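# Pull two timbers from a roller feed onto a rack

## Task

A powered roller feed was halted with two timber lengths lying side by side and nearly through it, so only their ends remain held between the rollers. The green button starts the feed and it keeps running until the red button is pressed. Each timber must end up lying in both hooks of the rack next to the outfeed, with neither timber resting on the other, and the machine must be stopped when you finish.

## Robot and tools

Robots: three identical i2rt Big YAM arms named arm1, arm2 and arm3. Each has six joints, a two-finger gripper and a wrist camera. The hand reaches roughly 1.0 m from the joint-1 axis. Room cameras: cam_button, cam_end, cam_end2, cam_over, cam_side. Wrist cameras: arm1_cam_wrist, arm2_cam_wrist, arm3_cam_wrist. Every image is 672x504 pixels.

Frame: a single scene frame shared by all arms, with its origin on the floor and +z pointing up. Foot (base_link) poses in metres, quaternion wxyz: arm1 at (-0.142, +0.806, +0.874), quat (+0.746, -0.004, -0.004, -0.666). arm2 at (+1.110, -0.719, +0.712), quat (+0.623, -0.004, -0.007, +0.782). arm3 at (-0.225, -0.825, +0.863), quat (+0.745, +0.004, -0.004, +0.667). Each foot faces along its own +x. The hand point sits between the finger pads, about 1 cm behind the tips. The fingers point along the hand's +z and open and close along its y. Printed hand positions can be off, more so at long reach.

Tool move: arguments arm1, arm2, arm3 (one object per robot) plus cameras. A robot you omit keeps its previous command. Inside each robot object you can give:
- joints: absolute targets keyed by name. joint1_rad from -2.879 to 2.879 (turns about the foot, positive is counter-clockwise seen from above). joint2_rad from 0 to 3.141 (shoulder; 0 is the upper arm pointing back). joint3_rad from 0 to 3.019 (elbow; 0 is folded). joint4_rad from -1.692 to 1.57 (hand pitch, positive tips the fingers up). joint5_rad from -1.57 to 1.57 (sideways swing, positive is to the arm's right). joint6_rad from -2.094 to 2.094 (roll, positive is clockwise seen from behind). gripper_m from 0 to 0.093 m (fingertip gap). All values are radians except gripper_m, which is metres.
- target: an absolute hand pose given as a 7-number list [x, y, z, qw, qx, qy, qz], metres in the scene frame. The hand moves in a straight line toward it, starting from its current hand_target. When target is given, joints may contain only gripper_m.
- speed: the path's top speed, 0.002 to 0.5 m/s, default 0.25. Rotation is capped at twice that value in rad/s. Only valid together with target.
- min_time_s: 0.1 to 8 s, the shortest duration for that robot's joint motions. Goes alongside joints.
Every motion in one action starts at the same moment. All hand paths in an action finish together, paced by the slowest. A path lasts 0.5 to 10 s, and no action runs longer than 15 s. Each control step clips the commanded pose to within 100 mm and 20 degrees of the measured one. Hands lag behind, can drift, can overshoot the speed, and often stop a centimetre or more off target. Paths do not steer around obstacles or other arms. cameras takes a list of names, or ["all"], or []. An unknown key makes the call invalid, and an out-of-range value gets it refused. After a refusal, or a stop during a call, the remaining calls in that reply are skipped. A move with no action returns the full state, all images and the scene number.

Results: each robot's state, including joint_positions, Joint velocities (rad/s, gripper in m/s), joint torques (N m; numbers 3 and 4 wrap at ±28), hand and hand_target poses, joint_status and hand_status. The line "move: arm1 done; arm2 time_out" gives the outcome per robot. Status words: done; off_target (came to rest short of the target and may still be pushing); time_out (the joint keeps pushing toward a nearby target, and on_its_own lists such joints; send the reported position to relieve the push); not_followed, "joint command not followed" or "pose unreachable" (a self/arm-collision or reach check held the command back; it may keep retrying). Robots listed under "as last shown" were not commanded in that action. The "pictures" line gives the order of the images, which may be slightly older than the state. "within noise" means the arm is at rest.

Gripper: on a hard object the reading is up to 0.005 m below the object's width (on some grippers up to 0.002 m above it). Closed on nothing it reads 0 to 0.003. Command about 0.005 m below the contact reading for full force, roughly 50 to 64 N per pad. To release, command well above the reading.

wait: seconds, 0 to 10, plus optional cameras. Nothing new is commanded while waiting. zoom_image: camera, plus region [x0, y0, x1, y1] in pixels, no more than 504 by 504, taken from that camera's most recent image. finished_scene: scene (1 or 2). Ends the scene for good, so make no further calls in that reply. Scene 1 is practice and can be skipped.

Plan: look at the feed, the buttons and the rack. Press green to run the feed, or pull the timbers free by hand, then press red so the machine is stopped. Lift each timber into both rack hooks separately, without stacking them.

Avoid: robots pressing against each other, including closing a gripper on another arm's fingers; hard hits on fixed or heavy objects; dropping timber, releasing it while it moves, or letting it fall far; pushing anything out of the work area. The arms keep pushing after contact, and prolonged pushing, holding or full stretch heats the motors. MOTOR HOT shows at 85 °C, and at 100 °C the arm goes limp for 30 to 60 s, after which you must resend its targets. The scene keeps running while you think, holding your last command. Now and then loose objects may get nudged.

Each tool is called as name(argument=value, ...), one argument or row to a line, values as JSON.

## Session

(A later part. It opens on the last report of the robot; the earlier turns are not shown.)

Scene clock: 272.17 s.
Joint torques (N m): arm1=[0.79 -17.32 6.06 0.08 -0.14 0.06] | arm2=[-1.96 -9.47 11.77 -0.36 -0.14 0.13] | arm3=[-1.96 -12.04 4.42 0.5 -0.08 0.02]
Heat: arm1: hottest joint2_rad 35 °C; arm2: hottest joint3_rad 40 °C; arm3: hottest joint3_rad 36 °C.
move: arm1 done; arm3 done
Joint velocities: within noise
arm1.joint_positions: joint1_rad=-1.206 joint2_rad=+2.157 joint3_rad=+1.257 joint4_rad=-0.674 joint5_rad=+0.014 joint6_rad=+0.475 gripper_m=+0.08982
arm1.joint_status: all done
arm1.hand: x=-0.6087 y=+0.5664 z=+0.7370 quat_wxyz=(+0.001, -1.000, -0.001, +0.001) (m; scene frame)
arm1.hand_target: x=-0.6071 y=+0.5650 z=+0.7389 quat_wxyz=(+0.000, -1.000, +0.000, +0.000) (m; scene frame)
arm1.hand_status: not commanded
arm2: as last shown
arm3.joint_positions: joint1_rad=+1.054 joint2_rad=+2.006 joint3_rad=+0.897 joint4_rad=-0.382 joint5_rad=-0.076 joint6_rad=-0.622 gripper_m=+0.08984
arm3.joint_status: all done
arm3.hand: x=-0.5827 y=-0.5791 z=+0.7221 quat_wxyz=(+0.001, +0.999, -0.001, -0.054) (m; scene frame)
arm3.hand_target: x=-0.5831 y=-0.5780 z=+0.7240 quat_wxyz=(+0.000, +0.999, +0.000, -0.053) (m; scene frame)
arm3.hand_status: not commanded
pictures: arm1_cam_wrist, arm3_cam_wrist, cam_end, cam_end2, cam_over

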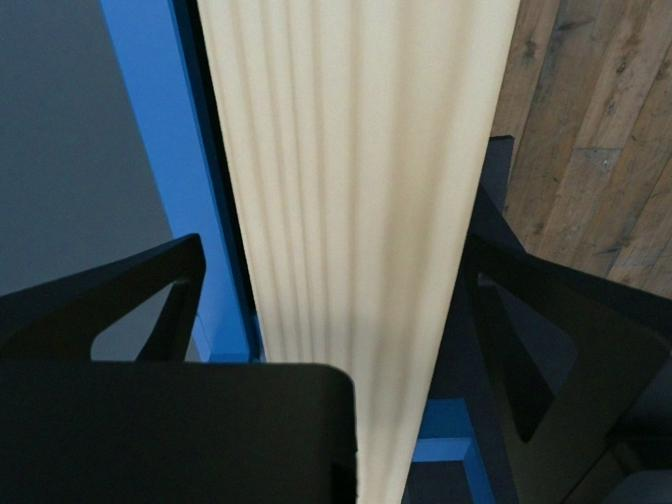

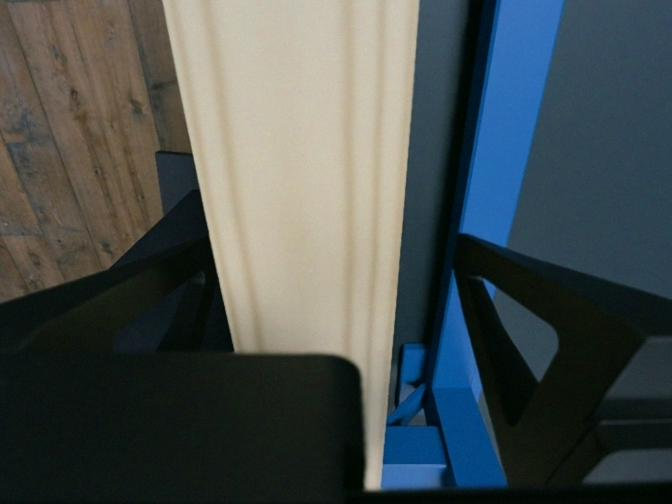

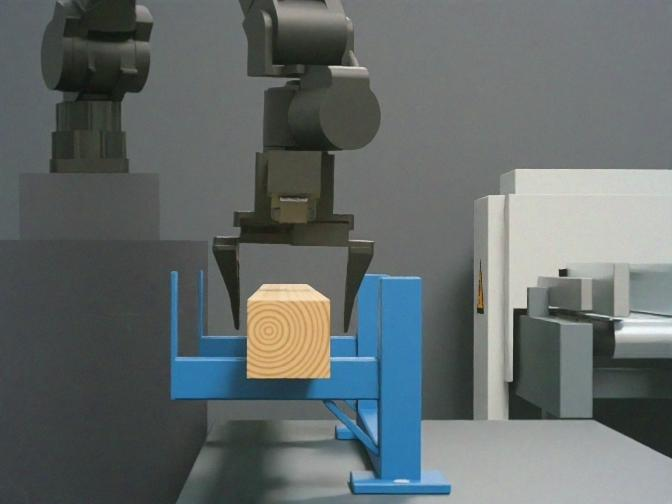

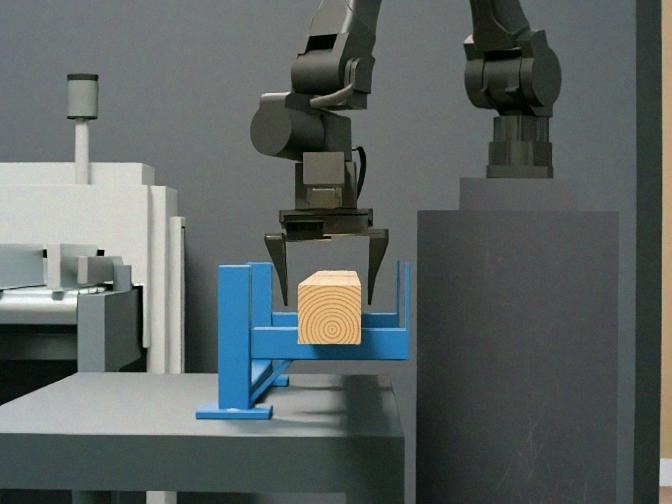

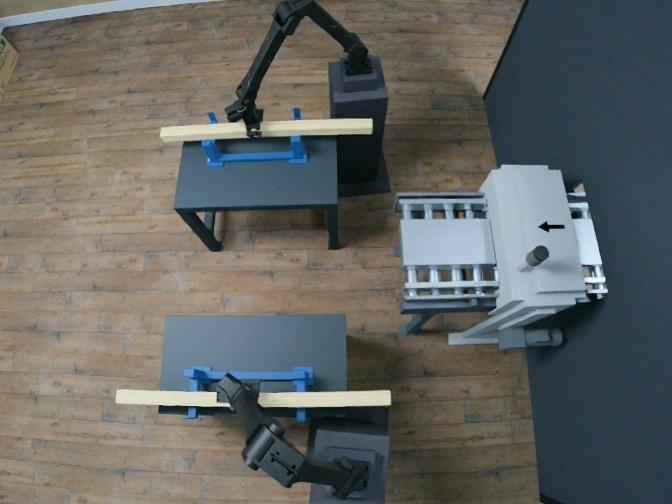

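move(
  arm1={"target":[-0.607,0.568,0.87,0,1,0,0],"speed":0.2},
  arm3={"target":[-0.583,-0.582,0.87,0,0.9985,0,-0.054],"speed":0.2},
  cameras=["cam_end","cam_end2","cam_over","cam_button"],
)

Scene clock: 279.83 s.
Joint torques (N m): arm1=[0.56 -15.79 11.04 -0.23 -0.13 0.04] | arm2=[-1.9 -9.52 11.77 -0.38 -0.14 0.13] | arm3=[-1.61 -10.34 9.09 0.32 -0.1 0.05]
Heat: arm1: hottest joint2_rad 35 °C; arm2: hottest joint3_rad 40 °C; arm3: hottest joint3_rad 35 °C.
move: arm1 off_target; arm3 off_target
Joint velocities: within noise
arm1.joint_positions: joint1_rad=-1.206 joint2_rad=+1.915 joint3_rad=+1.256 joint4_rad=-0.945 joint5_rad=+0.014 joint6_rad=+0.475 gripper_m=+0.08992
arm1.joint_status: not commanded
arm1.hand: x=-0.5939 y=+0.5756 z=+0.8584 quat_wxyz=(+0.008, -1.000, -0.002, -0.012) (m; scene frame)
arm1.hand_target: x=-0.6067 y=+0.5682 z=+0.8703 quat_wxyz=(+0.000, -1.000, +0.000, +0.000) (m; scene frame)
arm1.hand_status: off_target (0.019 m and 1.6 deg from the pose sent, 0.133 m and 0.2 deg at the start)
arm2: as last shown
arm3.joint_positions: joint1_rad=+1.054 joint2_rad=+1.665 joint3_rad=+0.910 joint4_rad=-0.766 joint5_rad=-0.076 joint6_rad=-0.622 gripper_m=+0.08993
arm3.joint_status: not commanded
arm3.hand: x=-0.5686 y=-0.5911 z=+0.8577 quat_wxyz=(+0.010, +0.999, -0.002, -0.042) (m; scene frame)
arm3.hand_target: x=-0.5826 y=-0.5824 z=+0.8702 quat_wxyz=(+0.000, +0.999, +0.000, -0.054) (m; scene frame)
arm3.hand_status: off_target (0.021 m and 1.8 deg from the pose sent, 0.148 m and 0.2 deg at the start)
pictures: cam_button, cam_end, cam_end2, cam_over

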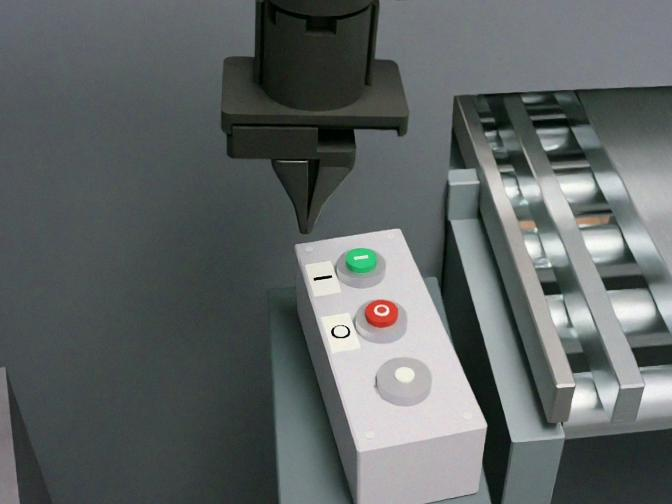

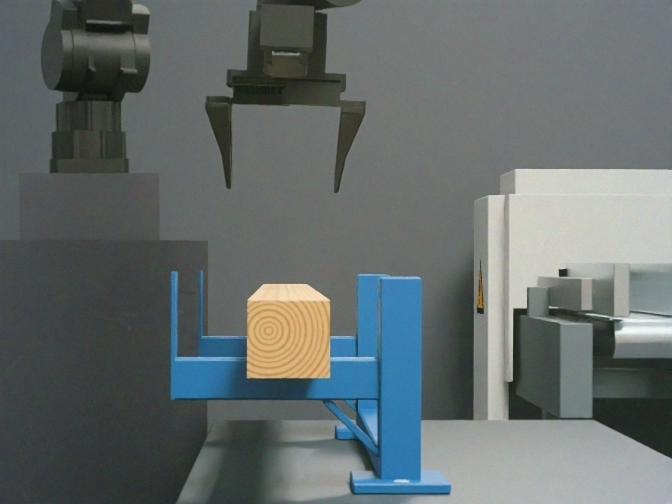

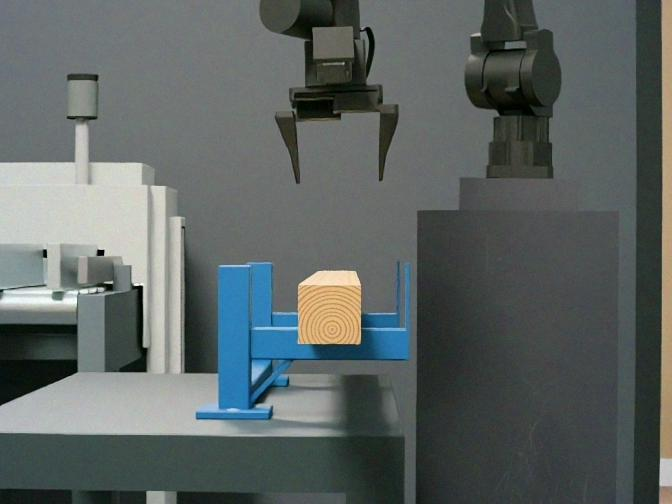

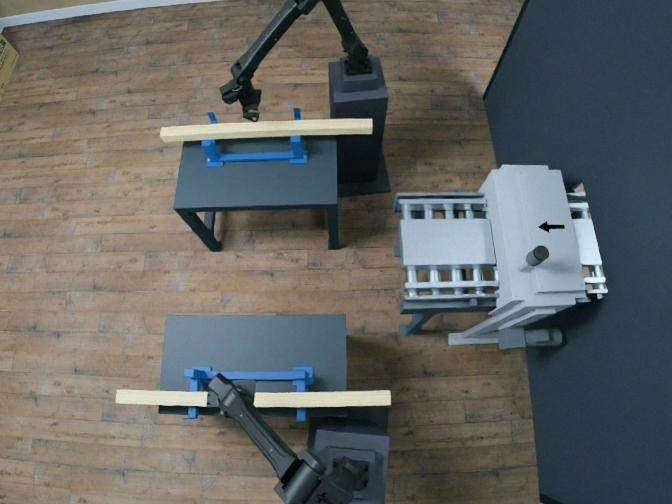

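Both timbers are lying in their racks and the machine is stopped.

finished_scene(
  scene=2,
)

The scene is finished: the task was done.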